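# Seat a rubber backing on a pin, then bin it

## Task

Push a rubber backing onto the pin's post so that it sits fully or almost fully down, its wider end facing the pin, then drop the pin into the bin. A gentle push may leave a tight backing stuck partway, so press firmly enough to seat it.

## Robot and tools

Robot: two arms in a physics simulator. left_arm carries a left hand and stands on the +y side; right_arm carries a right hand. Calibrated base positions in the scene frame: left_arm (+0.051, +0.374, 0) m, right_arm (+0.037, -0.468, 0) m, each with only a very small yaw. Scene frame: origin at table-top height, midway between the nominal bases, +x out over the table, +z up. The names left and right do not match the sides of the images.

Hand point: a spot 0.05 m in front of the palm and 0.15 m from the wrist flange. Its +z runs along the straight fingers, +y points out of the palm and +x runs across the palm. On the right hand +x points away from the thumb; on the left hand it points toward the thumb. Straight fingertips reach 0.06 to 0.07 m past the point. A bracket on the little-finger side of the wrist can strike objects. When the fingers are level, the wrist may hang below the point and reach the table first.

Row layout: every row has 28 numbers, each in [-1, 1]. Both arms are always included, left first. Numbers 1-6 are the left arm's dx, dy, dz, rx, ry, rz. Numbers 7-12 are the left hand's six places, numbers 13-14 its force_limit and speed. Numbers 15-28 repeat that pattern for the right arm and hand.

Pose numbers are offsets, not poses. They are measured from the arm's Hand target as it stood when the action or move began, along that arm's own base axes. 1.0 means 0.6 m, or 180 degrees for rotation. rx, ry, rz together form one rotation vector, applied about the Hand target position. Every row in an action counts from that same starting target, so repeating an offset in a later call moves the arm further again. Six zeros re-request the current Hand target. The controller limits commanded orientation to 32 degrees from the measured one per control step.

Hand places: write grasp numbers a, b, c in the first three places and exactly 0 in the other three. a curls index and middle and bends the thumb. b curls ring and little. c swings the thumb in front of the palm. 0,0,0 is a fully open hand. With c=1, thumb and fingers can hold something about 0.035-0.065 m thick; a handle can be as thin as about 0.025 m. force_limit runs from about 0 N at -1 to 10 N at +1 (15 N for the thumb motors). speed rises from near zero at -1 to full at +0.48 and stays full above that. Use speed -0.94 or lower for a gentle grip. To keep a grip or leave a hand alone, resend its last a, b, c and both settings.

Tools:
- execute_actions(actions, cameras): actions is a list of actions; each action is up to 15 rows, one row per 1/30 s step, lasting 0.5 s. A shorter action keeps its last row. Send an empty list to get images.
- move(target, speed, blend, stop_force, zero, blocking, cameras): target is one row, or a list of up to 15 rows. Every row's offsets count from the same starting Hand targets. The arms travel in straight lines and do not avoid obstacles. speed is in m/s, 0.002-3.6, default 0.25. blend, in m, rounds corners in a list. stop_force, in N from 3 to 120, ends an arm's path when it meets that much push. It is unreliable while the hand turns, and should be left out when backing away from a contact. zero (default true) re-zeroes the force reading first. blocking=false returns early and cannot be combined with stop_force. The result adds a move: line giving the ending: done, off_target, moving, held or fault. limits=paced means the sent pose was clipped; limits=held means a check held steps back.
- wait(seconds 0-10), stop(), zoom_image(camera, region [x0,y0,x1,y1] in pixels, at most 504 by 504), show_instructions() for the reference images, zero_wrist_force(arm), finished_scene(scene=1).

Cameras: cam_high, cam_left_wrist and cam_right_wrist, each 672x504.

Results: end_effector_position (m), end_effector_quat_wxyz and velocities are given in each arm's base frame. Hand target is the last commanded pose after clipping; the hand often rests a bit short of it. hand_measured, hand_stopped_by (moving, target, force, stalled, fault) and hand_load_n each list six values in motor order: thumb_turn, thumb_bend, index, middle, ring, little. If hand_load_n falls near 0, the grip has been lost. Wrist force and torque are given in the hand's own axes, with a third line showing the peak since the last reading. Joint torques are raw drive outputs. Watch for MOTOR HOT and fault lines.

Avoid:
- Dropping anything, or letting anything leave the table; either fails the task.
- Releasing a part while it is still moving.
- Slamming into fixed or heavy objects.
- Letting the two arms or hands touch each other, which can end the scene.
- Overloading a finger.
- Aiming a target past a firm contact. The arms are stiff, and about 150 N, or wrist torque near 24.6 N m, triggers a 10 s fault stop.
- Paths close to an arm's own base; go around it.
- Holding loads or reaching at full stretch for long, which heats the motors (a stop at 85 °C).

Press slowly, and end a push by commanding the target back behind the hand point.

Each tool is called after ">>>" by a JSON object that holds its "op" and its "data".

Reference images:

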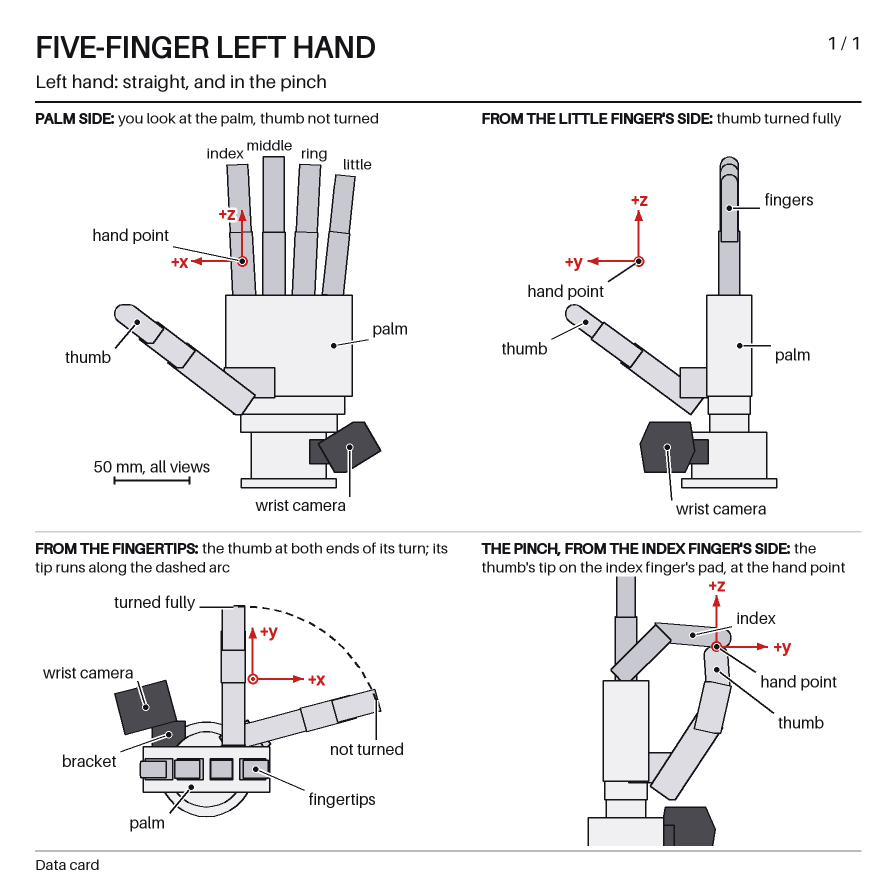

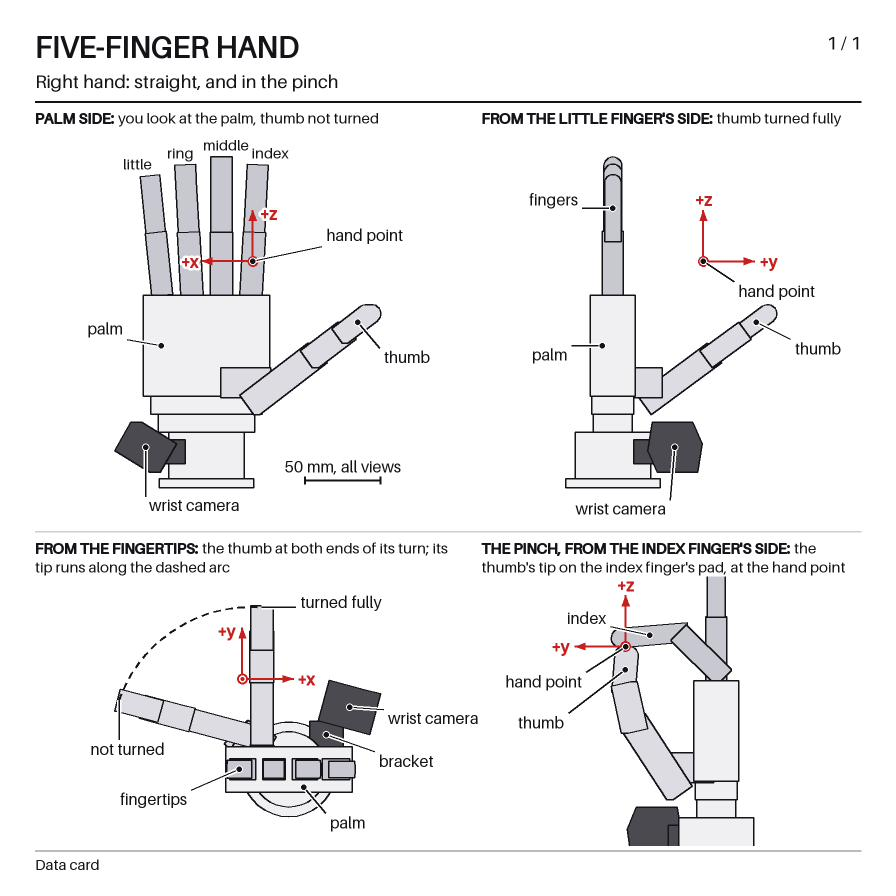

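## Session

>>> {"op": "execute_actions", "data": {"actions": []}}

Scene clock: 0.00 s.
left_arm: end_effector_position=(+0.2719, -0.0679, +0.2474) hand_measured=(-1.000, -1.000, -1.000, -1.000, -1.000, -1.000) hand_load_n=(+0.0, +0.0, +0.0, +0.0, +0.0, +0.0) hand_stopped_by=(target, target, target, target, target, target) hand_force_limit=0.00 hand_speed=-0.80 end_effector_quat_wxyz=(-0.002, +0.986, -0.165, -0.003) | right_arm: end_effector_position=(+0.3053, +0.6496, +0.3462) hand_measured=(-1.000, -1.000, -1.000, -1.000, -1.000, -1.000) hand_load_n=(+0.0, -0.5, +0.0, +0.0, +0.0, +0.0) hand_stopped_by=(target, target, target, target, target, target) hand_force_limit=0.00 hand_speed=-0.80 end_effector_quat_wxyz=(+0.752, +0.039, -0.649, -0.114)
Joint positions: left_arm=[3.664 -1.44 -1.923 1.79 -1.577 2.424] | right_arm=[0.627 -0.458 0.778 3.027 0.864 -1.916]
Joint velocities: within noise
Joint torques (N m): no reading
Wrist force (N): no reading
Wrist torque (N m): no reading
Wrist force, peak (N): no reading
Hand target: left_arm +0.2719, -0.0679, +0.2474; -0.002, +0.986, -0.165, -0.003 | right_arm +0.3053, +0.6496, +0.3462; +0.752, +0.039, -0.649, -0.114

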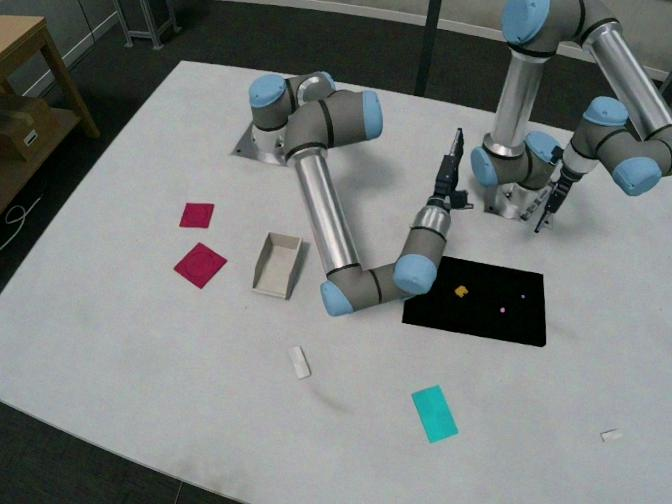

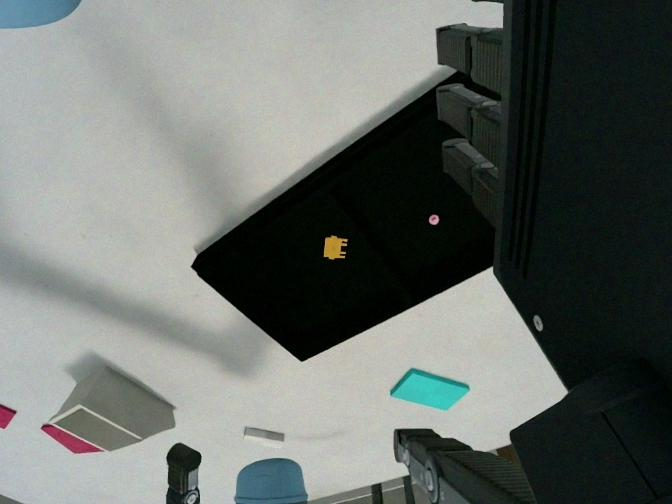

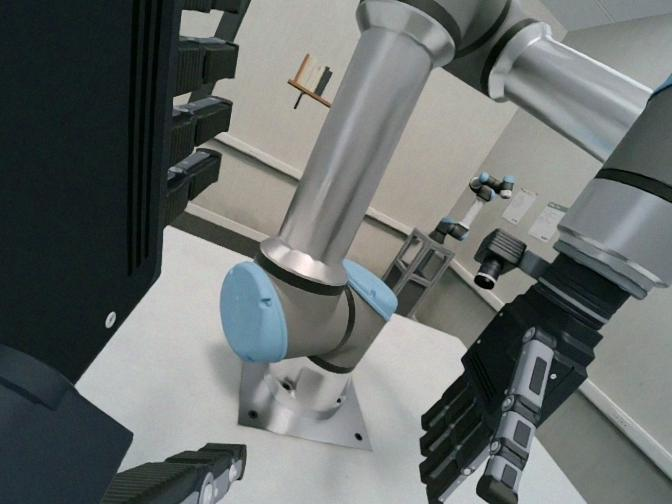

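>>> {"op": "zoom_image", "data": {"camera": "cam_high", "region": [390, 240, 560, 360]}}

>>> {"op": "zoom_image", "data": {"camera": "cam_left_wrist", "region": [290, 200, 380, 280]}}

>>> {"op": "zoom_image", "data": {"camera": "cam_left_wrist", "region": [380, 170, 500, 270]}}

>>> {"op": "zoom_image", "data": {"camera": "cam_high", "region": [170, 180, 330, 390]}}

Scaled by 2.965 from the camera's 672x504 image, which has a finer 960x720 frame.

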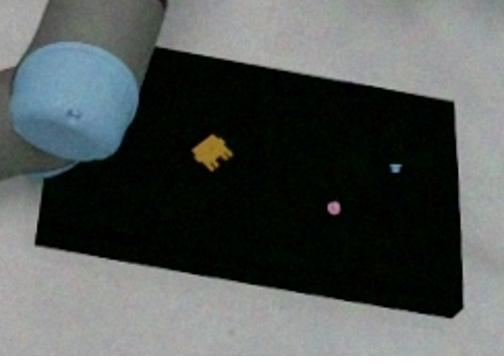

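Scaled by 5.600 from the camera's 672x504 image, which has a finer 960x720 frame.

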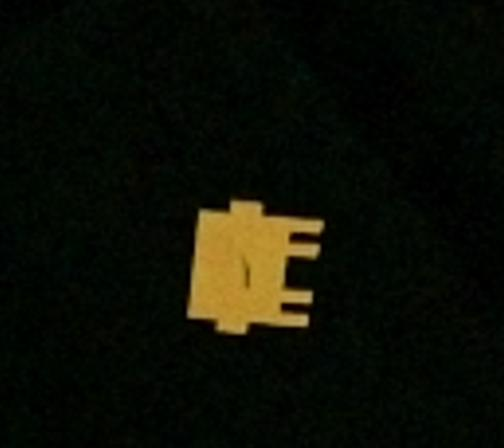

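Scaled by 4.200 from the camera's 672x504 image, which has a finer 960x720 frame.

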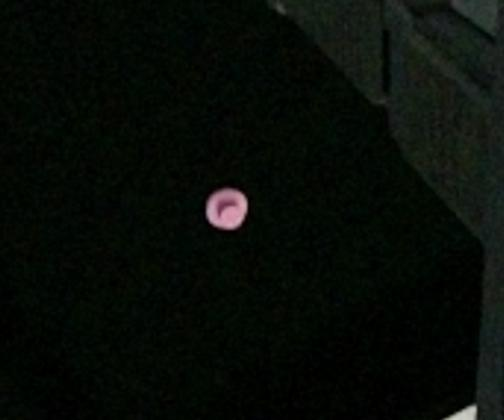

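Scaled by 2.400 from the camera's 672x504 image, which has a finer 960x720 frame.

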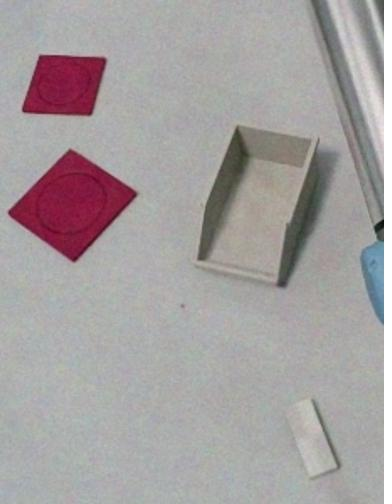

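>>> {"op": "move", "data": {"target": [0,0,0,0,0,0, 0,0,0,0,0,0, 0,-0.8, 0.1,-0.85,0.15,0,0,0, 0,0,0,0,0,0, 0,-0.8], "speed": 0.4, "cameras": ["all"]}}

Scene clock: 18.03 s.
left_arm: end_effector_position=(+0.2719, -0.0679, +0.2474) hand_measured=(-1.000, -1.000, -1.000, -1.000, -1.000, -1.000) hand_load_n=(+0.0, +0.0, +0.0, +0.0, +0.0, +0.0) hand_stopped_by=(target, target, target, target, target, target) hand_force_limit=0.00 hand_speed=-0.80 end_effector_quat_wxyz=(-0.002, +0.986, -0.165, -0.003) | right_arm: end_effector_position=(+0.3419, +0.3615, +0.4009) hand_measured=(-1.000, -1.000, -1.000, -1.000, -1.000, -1.000) hand_load_n=(+0.0, +0.0, +0.0, +0.0, +0.0, +0.0) hand_stopped_by=(target, target, target, target, target, target) hand_force_limit=0.00 hand_speed=-0.80 end_effector_quat_wxyz=(+0.750, +0.042, -0.650, -0.111)
Joint positions: left_arm=[3.664 -1.44 -1.923 1.79 -1.577 2.424] | right_arm=[0.233 -0.851 1.386 2.766 1.259 -1.831]
Joint torques (N m): left_arm=[-0.35 12.54 15.69 -2.54 -0.02 -0.01] | right_arm=[7.75 -33.9 -30.06 3.6 -1.73 -1.66]
Wrist force (N): left_arm=[-0.3 -0.1 -0.1] | right_arm=[-0.2 0.2 0.2]
Wrist torque (N m): left_arm=[0.00 0.05 -0.02] | right_arm=[0.05 0.04 -0.04]
Wrist force, peak (N): left_arm=[-0.7 0.0 0.2] | right_arm=[2.8 -8.4 -2.0]
Hand target: left_arm +0.2719, -0.0679, +0.2474; -0.002, +0.986, -0.165, -0.003 | right_arm +0.3419, +0.3618, +0.4009; +0.750, +0.042, -0.650, -0.111 (not the last commanded pose)
Off the commanded pose: left_arm 0.000 m, 0 deg | right_arm 0.226 m, 0 deg.
move: held (right_arm; a check stopped the path); limits=held
pose unreachable (right arm): on one or more control steps of this call, first in action 0 (counted from 0), this arm could not follow its commanded pose, so it was not sent that pose on those steps. It may still have moved: this result reports where it is.
cause: moving toward the commanded pose would bring two parts of the arm too close to each other (joints 3 (elbow) to 6 (wrist 3) lie between them).

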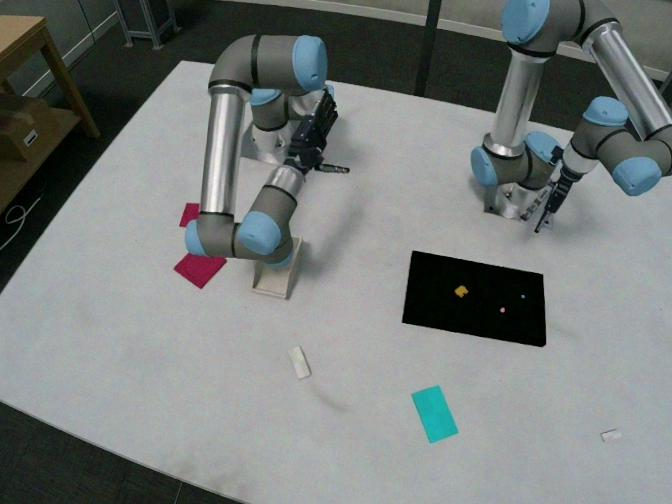

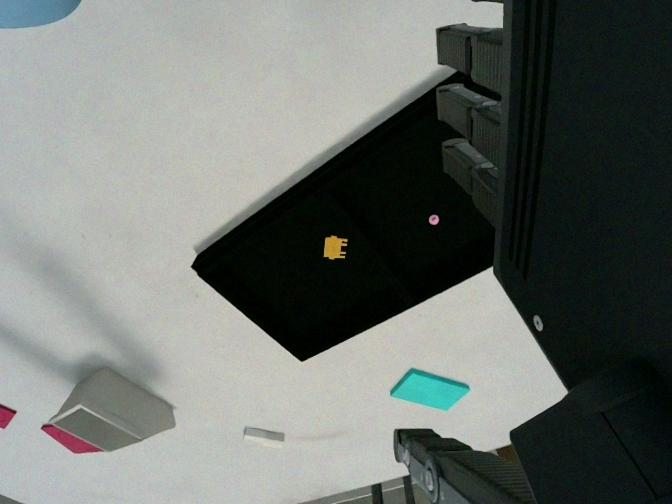

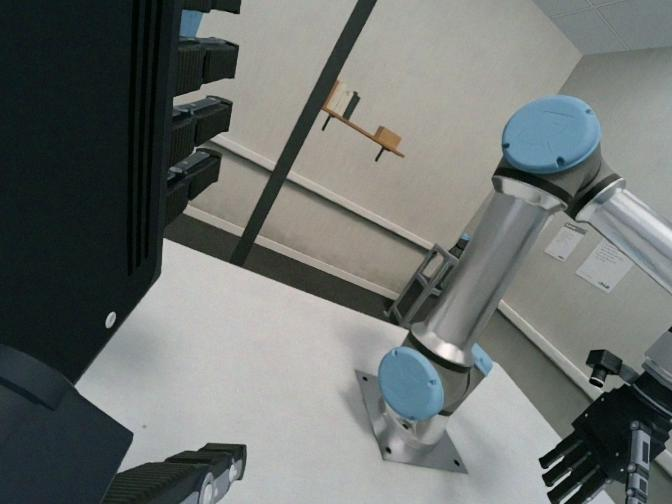

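>>> {"op": "move", "data": {"target": [0,0.0833,-0.1667,0,0,0, 0,0,0,0,0,0, 0,-0.8, 0,0,0,0,0,0, 0,0,0,0,0,0, 0,-0.8], "speed": 0.3, "cameras": ["cam_high","cam_left_wrist"]}}

Scene clock: 20.17 s.
left_arm: end_effector_position=(+0.2719, -0.0179, +0.1475) hand_measured=(-1.000, -1.000, -1.000, -1.000, -1.000, -1.000) hand_load_n=(+0.0, +0.0, +0.0, +0.0, +0.0, +0.5) hand_stopped_by=(target, target, target, target, target, target) hand_force_limit=0.00 hand_speed=-0.80 end_effector_quat_wxyz=(-0.002, +0.986, -0.165, -0.003) | right_arm: end_effector_position=(+0.3419, +0.3618, +0.4009) hand_measured=(-1.000, -1.000, -1.000, -1.000, -1.000, -1.000) hand_load_n=(+0.0, +0.0, +0.0, +0.0, +0.0, +0.0) hand_stopped_by=(target, target, target, target, target, target) hand_force_limit=0.00 hand_speed=-0.80 end_effector_quat_wxyz=(+0.750, +0.042, -0.650, -0.111)
Joint positions: left_arm=[3.842 -1.544 -2.101 2.074 -1.578 2.602] | right_arm=[0.233 -0.851 1.386 2.766 1.258 -1.831]
Joint torques (N m): left_arm=[13.12 6.13 4.2 -0.04 1.68 1.9] | right_arm=[6.44 -33.63 -29.39 3.6 -1.82 -1.69]
Wrist force (N): left_arm=[-0.6 -0.2 -0.2] | right_arm=[0.1 0.0 0.2]
Wrist torque (N m): left_arm=[-0.05 0.10 -0.16] | right_arm=[0.01 0.00 -0.04]
Wrist force, peak (N): left_arm=[-0.8 -0.8 0.5] | right_arm=[0.2 0.3 0.3]
Hand target: left_arm +0.2719, -0.0179, +0.1474; -0.002, +0.986, -0.165, -0.003 | right_arm +0.3419, +0.3618, +0.4009; +0.750, +0.042, -0.650, -0.111
Off the commanded pose: left_arm 0.000 m, 0 deg | right_arm 0.000 m, 0 deg.
move: done
Images, in order (width x height): cam_high 672x504, cam_left_wrist 672x504.

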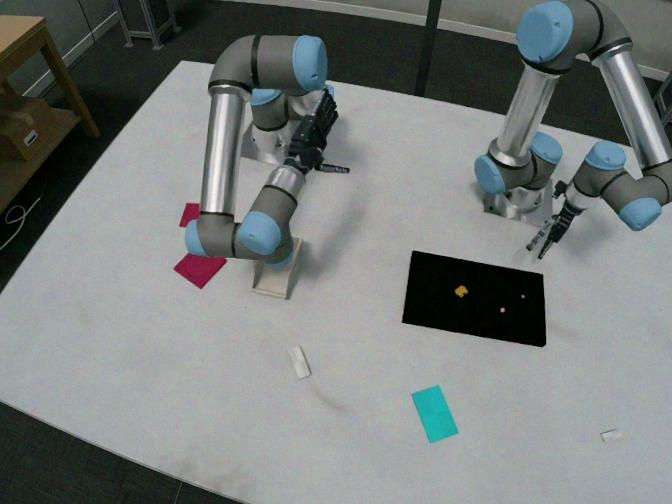

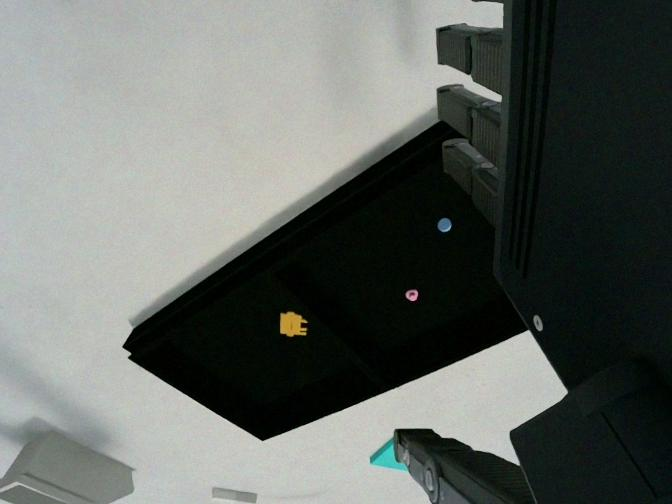

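>>> {"op": "zoom_image", "data": {"camera": "cam_left_wrist", "region": [260, 290, 340, 350]}}

>>> {"op": "zoom_image", "data": {"camera": "cam_left_wrist", "region": [390, 200, 470, 320]}}

>>> {"op": "zoom_image", "data": {"camera": "cam_high", "region": [440, 270, 540, 330]}}

Scaled by 6.300 from the camera's 672x504 image, which has a finer 960x720 frame.

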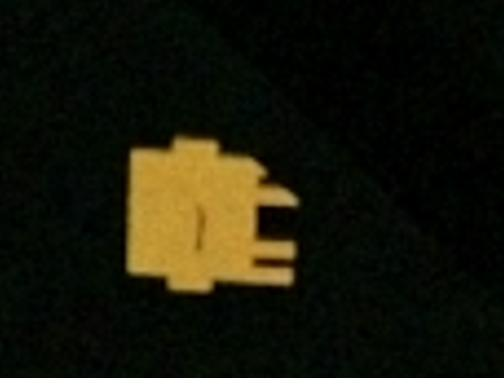

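Scaled by 4.200 from the camera's 672x504 image, which has a finer 960x720 frame.

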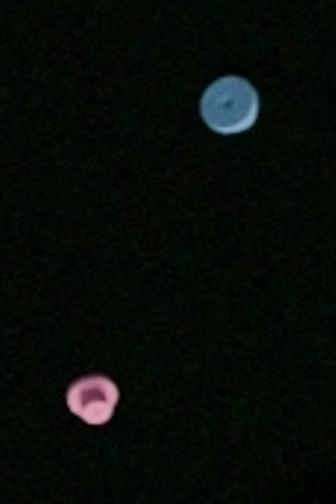

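Scaled by 5.040 from the camera's 672x504 image, which has a finer 960x720 frame.

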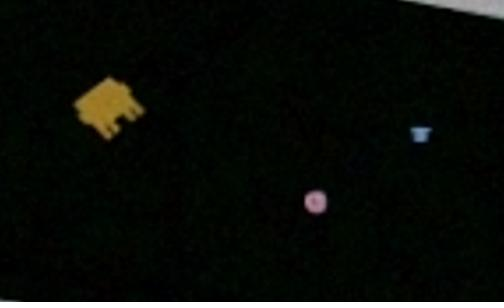

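>>> {"op": "move", "data": {"target": [[0.3193,-0.0225,-0.046,0.1351,-0.1930,-0.3782, 0.6,1,0.88,0,0,0, 0,0, 0.2607,-0.3553,0,0,0,-0.1667, 0,0,0,0,0,0, 0,-0.8],[0.3193,-0.0225,-0.046,0.1351,-0.1930,-0.3782, 0.6,1,0.88,0,0,0, 0,0, 0.2735,-0.804,0,0,0,-0.3333, 0,0,0,0,0,0, 0,-0.8]], "speed": 0.4, "blend": [0.05, 0], "cameras": ["all"]}}

Scene clock: 47.00 s.
left_arm: end_effector_position=(+0.4635, -0.0314, +0.1198) hand_measured=(+0.760, -0.542, +0.000, +0.318, +0.990, +0.940) hand_load_n=(+0.0, +0.0, +0.0, +0.0, +0.0, +0.5) hand_stopped_by=(target, target, target, target, target, target) hand_force_limit=0.00 hand_speed=0.00 end_effector_quat_wxyz=(-0.242, +0.665, -0.664, +0.242) | right_arm: end_effector_position=(+0.5059, -0.1204, +0.4009) hand_measured=(-1.000, -1.000, -1.000, -1.000, -1.000, -1.000) hand_load_n=(+0.0, +0.0, +0.0, +0.0, +0.0, +0.0) hand_stopped_by=(target, target, target, target, target, target) hand_force_limit=0.00 hand_speed=-0.80 end_effector_quat_wxyz=(+0.594, -0.289, -0.584, -0.471)
Joint positions: left_arm=[3.532 -1.687 -1.912 2.688 -1.324 3.446] | right_arm=[-0.796 -0.806 1.304 2.804 1.24 -1.834]
Joint torques (N m): left_arm=[11.64 14.45 24.72 1.42 1.81 1.77] | right_arm=[-8.23 -35.27 -31.48 3.69 -1.68 -1.59]
Wrist force (N): left_arm=[0.2 -0.1 0.4] | right_arm=[-0.4 0.0 0.3]
Wrist torque (N m): left_arm=[0.14 0.01 -0.15] | right_arm=[0.01 0.05 -0.06]
Wrist force, peak (N): left_arm=[0.5 0.5 0.7] | right_arm=[0.5 -1.1 -1.2]
Hand target: left_arm +0.4635, -0.0314, +0.1198; -0.242, +0.665, -0.664, +0.242 | right_arm +0.5060, -0.1206, +0.4009; +0.594, -0.289, -0.584, -0.471
Off the commanded pose: left_arm 0.000 m, 0 deg | right_arm 0.000 m, 0 deg.
move: done

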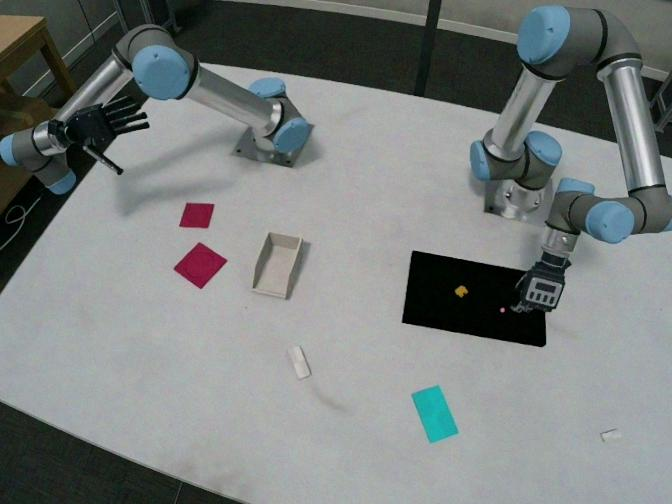

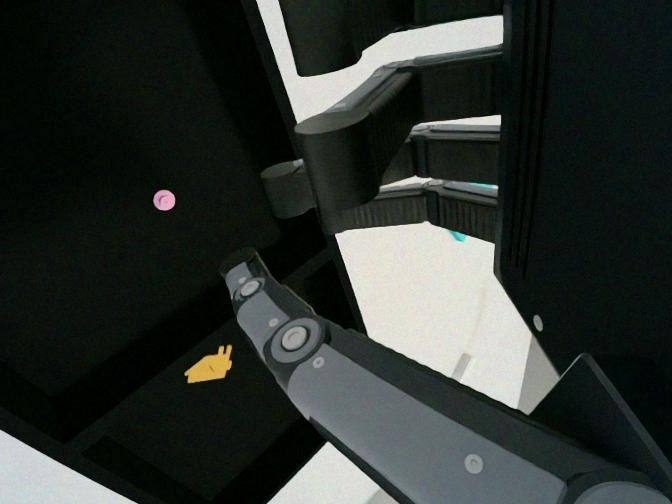

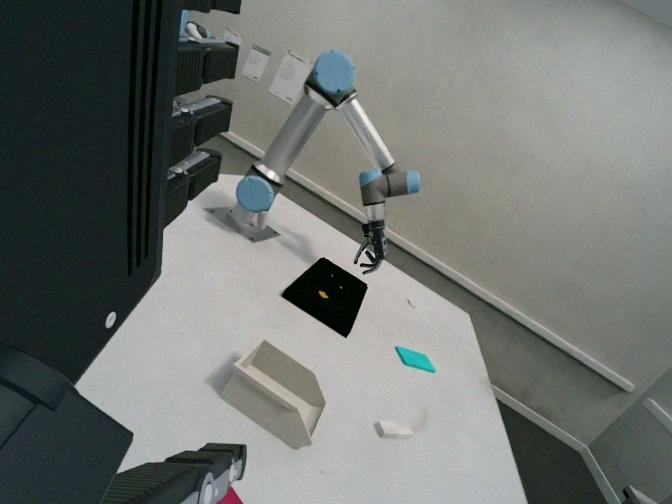

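>>> {"op": "zoom_image", "data": {"camera": "cam_left_wrist", "region": [130, 60, 450, 400]}}

Scaled by 1.482 from the camera's 672x504 image, which has a finer 960x720 frame.

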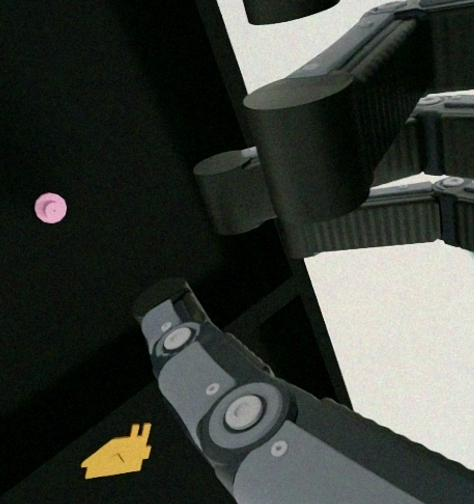

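>>> {"op": "move", "data": {"target": [-0.0292,-0.0027,-0.058,0.1388,-0.0542,-0.0126, 0.6,0.5,0.88,0,0,0, 0,0, 0,0,0,0,0,0, 0,0,0,0,0,0, 0,-0.8], "speed": 0.3, "cameras": ["cam_high","cam_left_wrist"]}}

>>> {"op": "zoom_image", "data": {"camera": "cam_left_wrist", "region": [100, 60, 420, 380]}}

>>> {"op": "zoom_image", "data": {"camera": "cam_high", "region": [440, 250, 570, 350]}}

Scene clock: 65.53 s.
left_arm: end_effector_position=(+0.4460, -0.0330, +0.0850) hand_measured=(+0.760, -0.392, +0.100, +0.192, +0.040, -0.060) hand_load_n=(+0.0, +0.0, +0.0, +0.5, +0.0, +0.0) hand_stopped_by=(target, target, target, target, target, target) hand_force_limit=0.00 hand_speed=0.00 end_effector_quat_wxyz=(+0.430, -0.561, +0.691, -0.152) | right_arm: end_effector_position=(+0.5060, -0.1206, +0.4009) hand_measured=(-1.000, -1.000, -1.000, -1.000, -1.000, -1.000) hand_load_n=(+0.0, +0.0, +0.0, +0.0, +0.0, +0.0) hand_stopped_by=(target, target, target, target, target, target) hand_force_limit=0.00 hand_speed=-0.80 end_effector_quat_wxyz=(+0.594, -0.289, -0.584, -0.471)
Joint positions: left_arm=[3.284 -1.6 -2.141 3.107 -1.732 3.572] | right_arm=[-0.796 -0.806 1.303 2.805 1.24 -1.834]
Joint torques (N m): left_arm=[-12.01 10.78 5.82 2.34 -1.59 1.75] | right_arm=[-6.21 -34.8 -29.71 3.61 -1.68 -1.49]
Wrist force (N): left_arm=[0.4 0.5 0.1] | right_arm=[-0.3 0.0 0.3]
Wrist torque (N m): left_arm=[0.30 -0.10 -0.13] | right_arm=[0.01 0.04 -0.06]
Wrist force, peak (N): left_arm=[0.8 0.8 1.0] | right_arm=[-0.7 0.0 0.4]
Hand target: left_arm +0.4460, -0.0330, +0.0850; +0.430, -0.561, +0.691, -0.152 | right_arm +0.5060, -0.1206, +0.4009; +0.594, -0.289, -0.584, -0.471
Off the commanded pose: left_arm 0.000 m, 0 deg | right_arm 0.000 m, 0 deg.
move: done
Images, in order (width x height): cam_high 672x504, cam_left_wrist 672x504.

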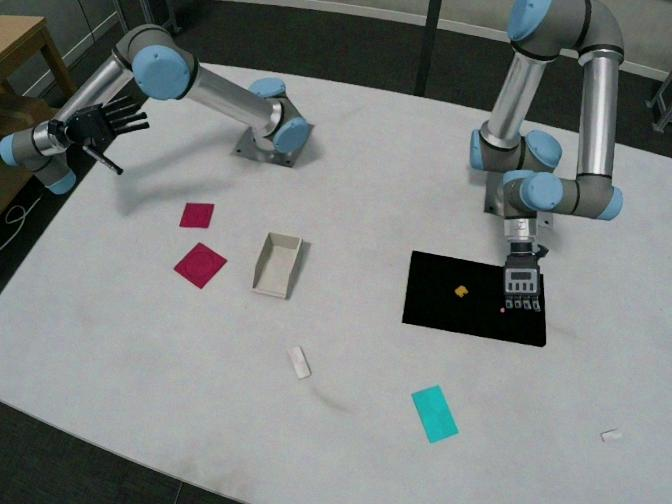

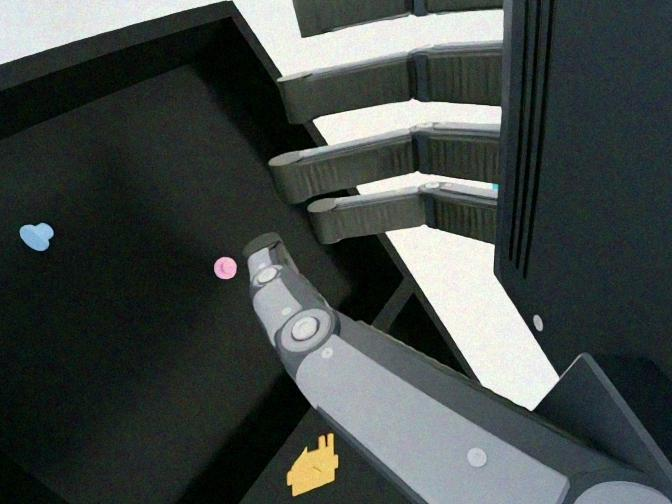

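Scaled by 1.575 from the camera's 672x504 image, which has a finer 960x720 frame.

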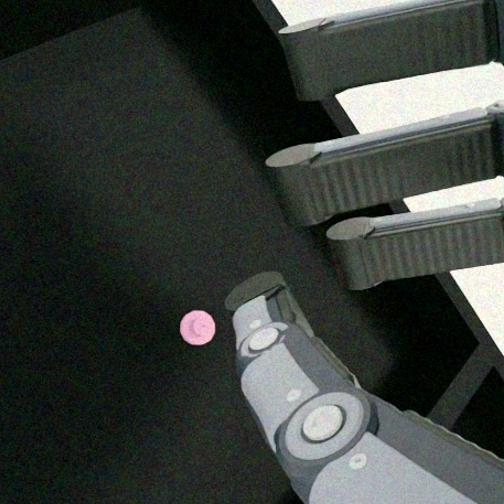

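Scaled by 3.877 from the camera's 672x504 image, which has a finer 960x720 frame.

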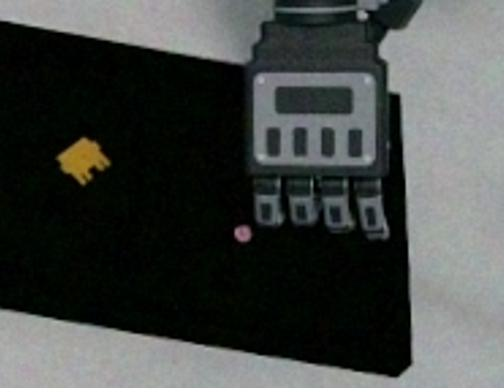

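>>> {"op": "move", "data": {"target": [-0.0017,0,-0.0833,0,0,0, 0.63,0.5,0.88,0,0,0, 0,0, 0,0,0,0,0,0, 0,0,0,0,0,0, 0,-0.8], "speed": 0.2, "cameras": ["cam_high","cam_left_wrist"]}}

>>> {"op": "zoom_image", "data": {"camera": "cam_left_wrist", "region": [200, 150, 400, 350]}}

Scene clock: 68.60 s.
left_arm: end_effector_position=(+0.4449, -0.0330, +0.0351) hand_measured=(+0.760, -0.370, +0.160, +0.252, +0.044, -0.064) hand_load_n=(+0.0, +0.0, +0.5, +0.0, +0.0, +0.0) hand_stopped_by=(target, target, target, target, target, target) hand_force_limit=0.00 hand_speed=0.00 end_effector_quat_wxyz=(+0.430, -0.561, +0.691, -0.152) end_effector_velocity=(+0.001, +0.000, -0.001) end_effector_angular_velocity=(+0.001, -0.002, +0.001) | right_arm: end_effector_position=(+0.5060, -0.1206, +0.4009) hand_measured=(-1.000, -1.000, -1.000, -1.000, -1.000, -1.000) hand_load_n=(+0.5, +0.0, +0.0, +0.0, +0.0, +0.0) hand_stopped_by=(target, target, target, target, target, target) hand_force_limit=0.00 hand_speed=-0.80 end_effector_quat_wxyz=(+0.594, -0.289, -0.584, -0.471)
Joint positions: left_arm=[3.285 -1.687 -2.208 3.262 -1.732 3.573] | right_arm=[-0.796 -0.806 1.303 2.805 1.24 -1.834]
Joint velocities: left_arm=[0 -0.002 -0.001 0.005 -0.002 0] | right_arm=[within noise]
Joint torques (N m): left_arm=[-2.68 12.2 1.96 2.32 -1.34 1.82] | right_arm=[-5.32 -35.37 -30.55 3.56 -1.27 -1.33]
Wrist force (N): left_arm=[0.6 0.3 0.1] | right_arm=[-0.5 -0.2 0.3]
Wrist torque (N m): left_arm=[0.26 -0.17 -0.12] | right_arm=[-0.01 0.06 -0.08]
Wrist force, peak (N): left_arm=[0.7 1.0 0.4] | right_arm=[-0.7 0.0 0.5]
Hand target: left_arm +0.4449, -0.0330, +0.0350; +0.430, -0.561, +0.691, -0.152 | right_arm +0.5060, -0.1206, +0.4009; +0.594, -0.289, -0.584, -0.471
Off the commanded pose: left_arm 0.000 m, 0 deg | right_arm 0.000 m, 0 deg.
move: done
Images, in order (width x height): cam_high 672x504, cam_left_wrist 672x504.

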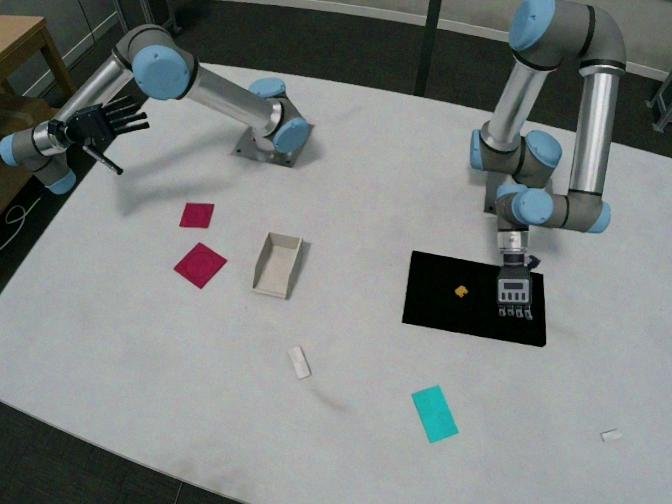

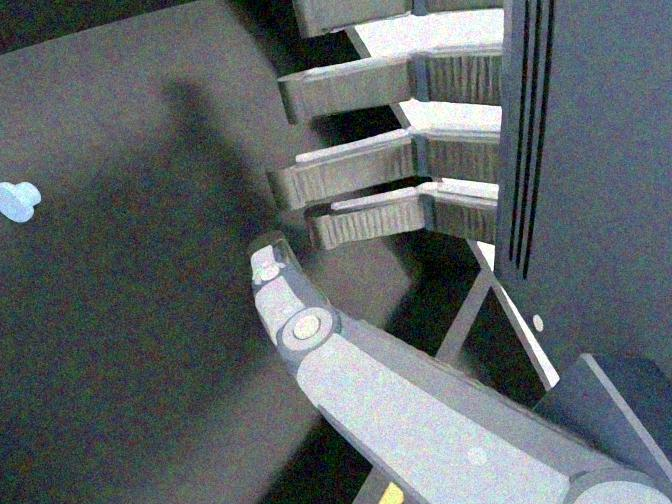

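Scaled by 2.520 from the camera's 672x504 image, which has a finer 960x720 frame.

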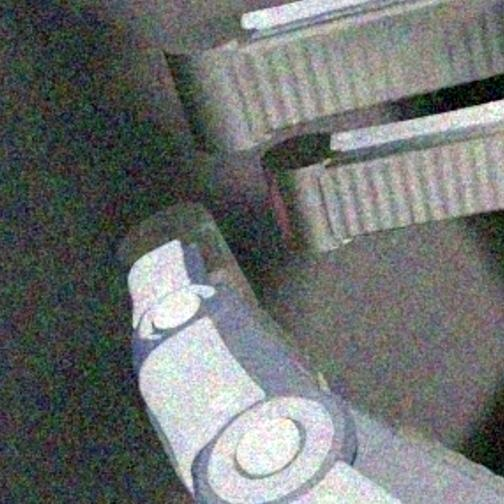

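>>> {"op": "zoom_image", "data": {"camera": "cam_left_wrist", "region": [240, 180, 350, 290]}}

>>> {"op": "zoom_image", "data": {"camera": "cam_high", "region": [470, 270, 560, 340]}}

Scaled by 4.582 from the camera's 672x504 image, which has a finer 960x720 frame.

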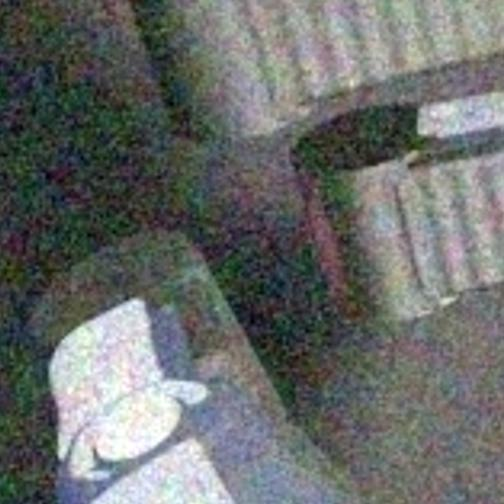

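Scaled by 5.600 from the camera's 672x504 image, which has a finer 960x720 frame.

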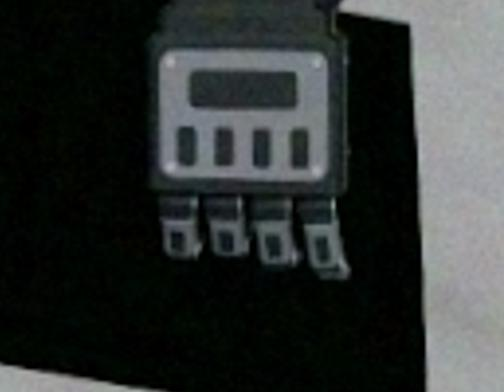

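>>> {"op": "move", "data": {"target": [-0.005,0,-0.0183,0,0,0, 0.6,0.5,0.88,0,0,0, 0,0, 0,0,0,0,0,0, 0,0,0,0,0,0, 0,-0.8], "speed": 0.05, "stop_force": 4, "cameras": ["cam_left_wrist"]}}

>>> {"op": "zoom_image", "data": {"camera": "cam_left_wrist", "region": [230, 170, 370, 310]}}

Scene clock: 75.27 s.
left_arm: end_effector_position=(+0.4419, -0.0330, +0.0240) hand_measured=(+0.760, -0.392, +0.100, +0.192, +0.040, -0.060) hand_load_n=(+0.0, +0.0, +0.0, +0.0, +0.0, +0.0) hand_stopped_by=(target, target, target, target, target, target) hand_force_limit=0.00 hand_speed=0.00 end_effector_quat_wxyz=(+0.430, -0.561, +0.691, -0.152) | right_arm: end_effector_position=(+0.5060, -0.1206, +0.4009) hand_measured=(-1.000, -1.000, -1.000, -1.000, -1.000, -1.000) hand_load_n=(-0.5, +0.0, +0.0, +0.0, +0.0, +0.0) hand_stopped_by=(target, target, target, target, target, target) hand_force_limit=0.00 hand_speed=-0.80 end_effector_quat_wxyz=(+0.594, -0.289, -0.584, -0.471)
Joint positions: left_arm=[3.286 -1.703 -2.229 3.299 -1.73 3.574] | right_arm=[-0.796 -0.806 1.303 2.805 1.24 -1.834]
Joint torques (N m): left_arm=[12.1 12.32 2.9 2.21 1.19 1.8] | right_arm=[-2.88 -34.72 -30.17 3.64 -0.76 -1.08]
Wrist force (N): left_arm=[0.8 0.1 0.5] | right_arm=[-0.5 0.0 0.3]
Wrist torque (N m): left_arm=[0.22 -0.19 -0.11] | right_arm=[0.02 0.07 -0.07]
Wrist force, peak (N): left_arm=[1.0 0.6 0.4] | right_arm=[-0.6 -0.1 0.4]
Hand target: left_arm +0.4419, -0.0330, +0.0240; +0.430, -0.561, +0.691, -0.152 | right_arm +0.5060, -0.1206, +0.4009; +0.594, -0.289, -0.584, -0.471
Off the commanded pose: left_arm 0.000 m, 0 deg | right_arm 0.000 m, 0 deg.
move: done
Images, in order (width x height): cam_left_wrist 672x504.

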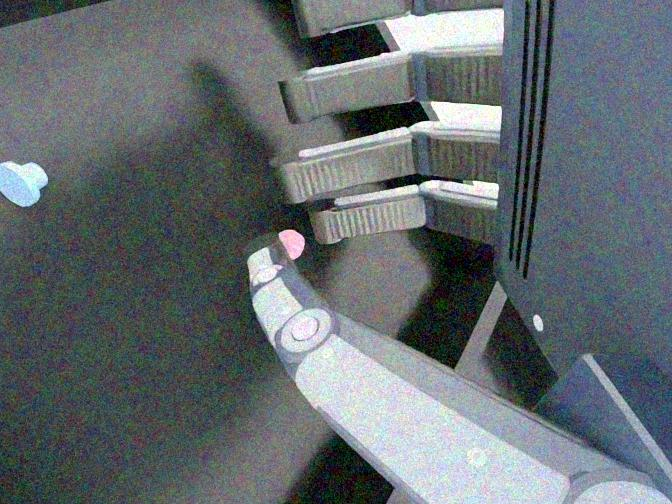

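Scaled by 3.600 from the camera's 672x504 image, which has a finer 960x720 frame.

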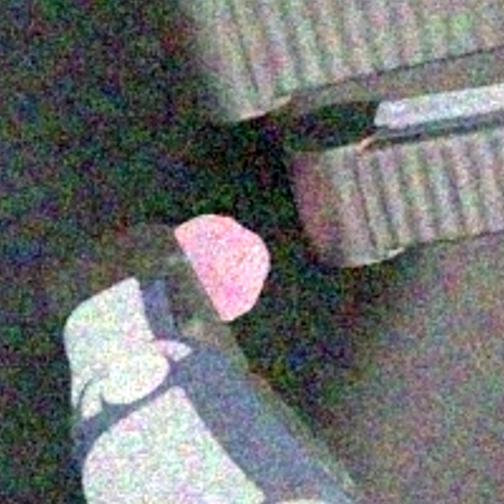

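>>> {"op": "move", "data": {"target": [-0.0025,0,-0.025,0,0,0, 0.6,0.5,0.88,0,0,0, 0,0, 0,0,0,0,0,0, 0,0,0,0,0,0, 0,-0.8], "speed": 0.015, "stop_force": 3.5, "cameras": ["cam_left_wrist"]}}

>>> {"op": "zoom_image", "data": {"camera": "cam_left_wrist", "region": [230, 170, 370, 310]}}

Scene clock: 77.97 s.
left_arm: end_effector_position=(+0.4418, -0.0330, +0.0226) hand_measured=(+0.760, -0.392, +0.100, +0.192, +0.040, -0.060) hand_load_n=(+0.0, +0.0, -1.0, +0.0, +0.0, +0.0) hand_stopped_by=(target, target, target, target, target, target) hand_force_limit=0.00 hand_speed=0.00 end_effector_quat_wxyz=(+0.430, -0.561, +0.691, -0.152) | right_arm: end_effector_position=(+0.5060, -0.1206, +0.4009) hand_measured=(-1.000, -1.000, -1.000, -1.000, -1.000, -1.000) hand_load_n=(-0.5, +0.0, +0.0, +0.0, +0.0, +0.0) hand_stopped_by=(target, target, target, target, target, target) hand_force_limit=0.00 hand_speed=-0.80 end_effector_quat_wxyz=(+0.594, -0.289, -0.584, -0.471)
Joint positions: left_arm=[3.286 -1.705 -2.231 3.303 -1.73 3.574] | right_arm=[-0.796 -0.806 1.303 2.805 1.24 -1.834]
Joint torques (N m): left_arm=[3.42 26.18 19.38 -3.14 -1.14 1.1] | right_arm=[-1.85 -35.48 -29.63 3.43 -0.35 -0.83]
Wrist force (N): left_arm=[-0.4 -2.7 -1.2] | right_arm=[-0.4 0.0 0.3]
Wrist torque (N m): left_arm=[0.20 -0.19 -0.11] | right_arm=[0.02 0.05 -0.06]
Wrist force, peak (N): left_arm=[-1.6 -7.2 -2.9] | right_arm=[-0.5 0.2 0.6]
Hand target: left_arm +0.4418, -0.0330, +0.0226; +0.430, -0.561, +0.691, -0.152 (not the last commanded pose) | right_arm +0.5060, -0.1206, +0.4009; +0.594, -0.289, -0.584, -0.471
Off the commanded pose: left_arm 0.014 m, 0 deg | right_arm 0.000 m, 0 deg.
move: contact (left_arm)
Images, in order (width x height): cam_left_wrist 672x504.

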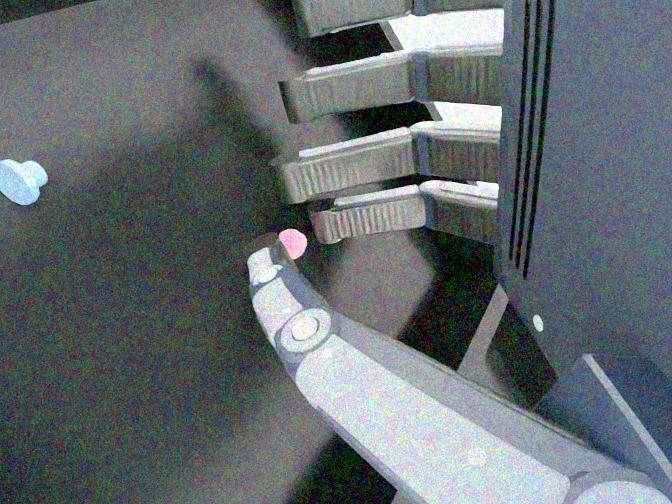

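Scaled by 3.600 from the camera's 672x504 image, which has a finer 960x720 frame.

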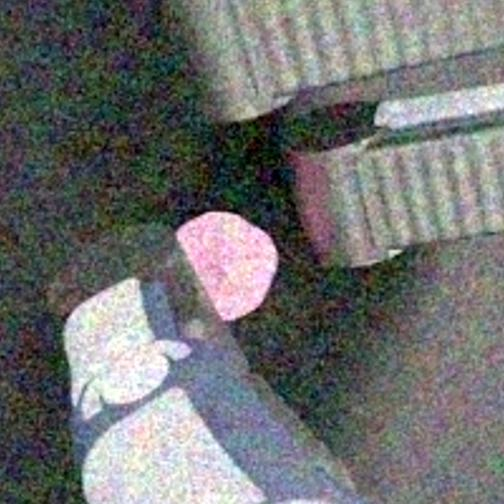

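>>> {"op": "move", "data": {"target": [0.0023,0,-0.0048,0,0,0, 0.67,0.5,0.88,0,0,0, -0.6,-0.95, 0,0,0,0,0,0, 0,0,0,0,0,0, 0,-0.8], "speed": 0.003, "cameras": ["cam_left_wrist"]}}

>>> {"op": "zoom_image", "data": {"camera": "cam_left_wrist", "region": [230, 170, 370, 310]}}

Scene clock: 82.50 s.
left_arm: end_effector_position=(+0.4431, -0.0330, +0.0198) hand_measured=(+0.760, -0.340, +0.240, +0.332, +0.050, -0.068) hand_load_n=(+0.0, +0.0, +0.0, +0.0, +0.0, +0.0) hand_stopped_by=(target, target, target, target, target, target) hand_force_limit=-0.60 hand_speed=-0.95 end_effector_quat_wxyz=(+0.430, -0.561, +0.691, -0.152) | right_arm: end_effector_position=(+0.5060, -0.1206, +0.4009) hand_measured=(-1.000, -1.000, -1.000, -1.000, -1.000, -1.000) hand_load_n=(+0.0, +0.0, +0.0, +0.0, +0.0, +0.0) hand_stopped_by=(target, target, target, target, target, target) hand_force_limit=0.00 hand_speed=-0.80 end_effector_quat_wxyz=(+0.594, -0.289, -0.584, -0.471)
Joint positions: left_arm=[3.285 -1.714 -2.23 3.311 -1.731 3.573] | right_arm=[-0.796 -0.806 1.303 2.805 1.24 -1.834]
Joint torques (N m): left_arm=[-12.15 10.92 21.45 2.42 -1.92 -1.76] | right_arm=[-0.17 -35.05 -29.43 3.55 -0.02 -0.53]
Wrist force (N): left_arm=[0.5 0.4 0.3] | right_arm=[-0.4 -0.1 0.3]
Wrist torque (N m): left_arm=[0.27 -0.13 -0.10] | right_arm=[0.01 0.04 -0.07]
Wrist force, peak (N): left_arm=[-0.3 -3.1 -1.3] | right_arm=[-0.5 0.1 0.7]
Hand target: left_arm +0.4432, -0.0330, +0.0197; +0.430, -0.561, +0.691, -0.152 | right_arm +0.5060, -0.1206, +0.4009; +0.594, -0.289, -0.584, -0.471
Off the commanded pose: left_arm 0.000 m, 0 deg | right_arm 0.000 m, 0 deg.
move: done
Images, in order (width x height): cam_left_wrist 672x504.

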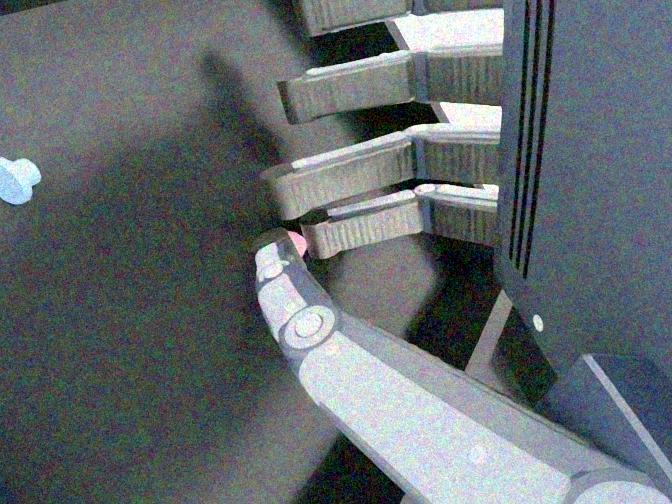

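Scaled by 3.600 from the camera's 672x504 image, which has a finer 960x720 frame.

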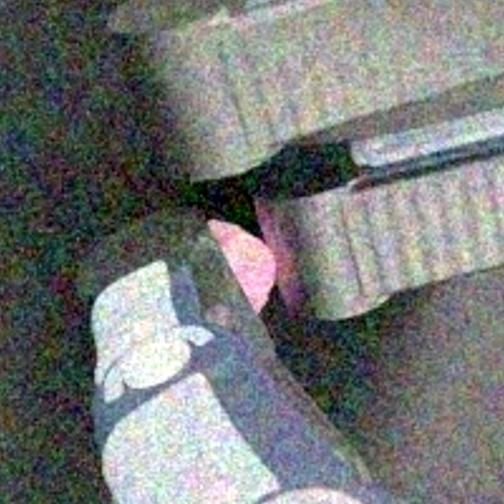

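>>> {"op": "execute_actions", "data": {"actions": [[[0,0,-0.002,0,0,0, 0.7,0.5,0.88,0,0,0, -0.6,-0.95, 0,0,0,0,0,0, 0,0,0,0,0,0, 0,-0.8]]], "cameras": ["cam_left_wrist"]}}

>>> {"op": "zoom_image", "data": {"camera": "cam_left_wrist", "region": [230, 170, 370, 310]}}

Scene clock: 84.33 s.
left_arm: end_effector_position=(+0.4432, -0.0330, +0.0185) hand_measured=(+0.760, -0.318, +0.296, +0.392, +0.054, -0.070) hand_load_n=(+0.0, +1.5, +2.5, +0.0, +0.0, +0.0) hand_stopped_by=(target, target, force, target, target, target) hand_force_limit=-0.60 hand_speed=-0.95 end_effector_quat_wxyz=(+0.430, -0.561, +0.691, -0.152) | right_arm: end_effector_position=(+0.5060, -0.1206, +0.4009) hand_measured=(-1.000, -1.000, -1.000, -1.000, -1.000, -1.000) hand_load_n=(+0.0, +0.0, +0.0, +0.0, +0.0, +0.0) hand_stopped_by=(target, target, target, target, target, target) hand_force_limit=0.00 hand_speed=-0.80 end_effector_quat_wxyz=(+0.594, -0.289, -0.584, -0.471)
Joint positions: left_arm=[3.285 -1.717 -2.231 3.315 -1.731 3.573] | right_arm=[-0.796 -0.806 1.303 2.805 1.24 -1.834]
Joint torques (N m): left_arm=[-10.91 11.53 2.15 2.09 -1.75 -1.8] | right_arm=[0.18 -35.13 -29.63 3.5 0.26 -0.43]
Wrist force (N): left_arm=[0.4 -1.3 0.2] | right_arm=[-0.4 -0.1 0.3]
Wrist torque (N m): left_arm=[0.19 -0.18 -0.08] | right_arm=[0.00 0.06 -0.07]
Wrist force, peak (N): left_arm=[0.4 -1.3 -0.1] | right_arm=[-0.5 0.0 0.5]
Hand target: left_arm +0.4432, -0.0330, +0.0185; +0.430, -0.561, +0.691, -0.152 | right_arm +0.5060, -0.1206, +0.4009; +0.594, -0.289, -0.584, -0.471
Off the commanded pose: left_arm 0.000 m, 0 deg | right_arm 0.000 m, 0 deg.
Images, in order (width x height): cam_left_wrist 672x504.

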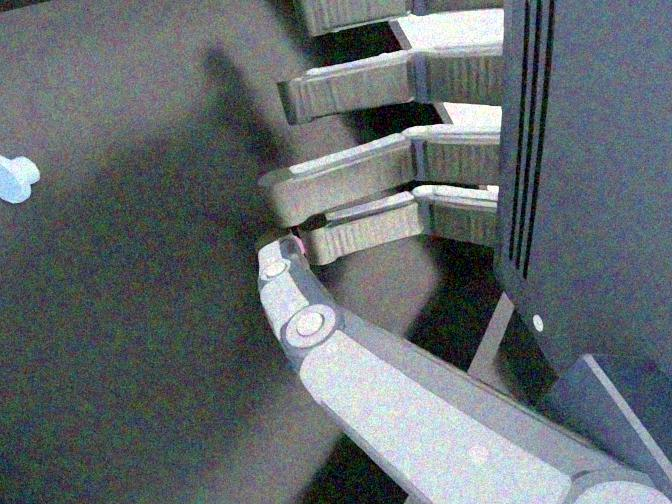

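Scaled by 3.600 from the camera's 672x504 image, which has a finer 960x720 frame.

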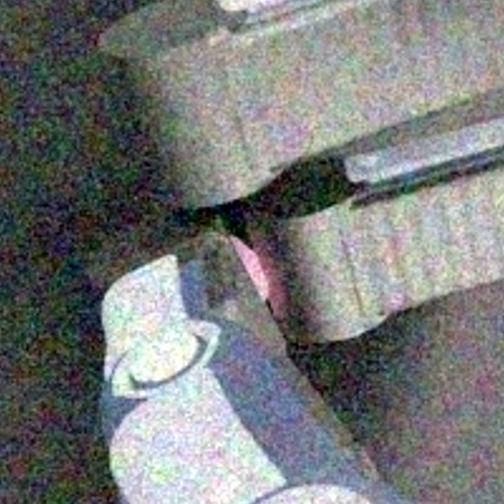

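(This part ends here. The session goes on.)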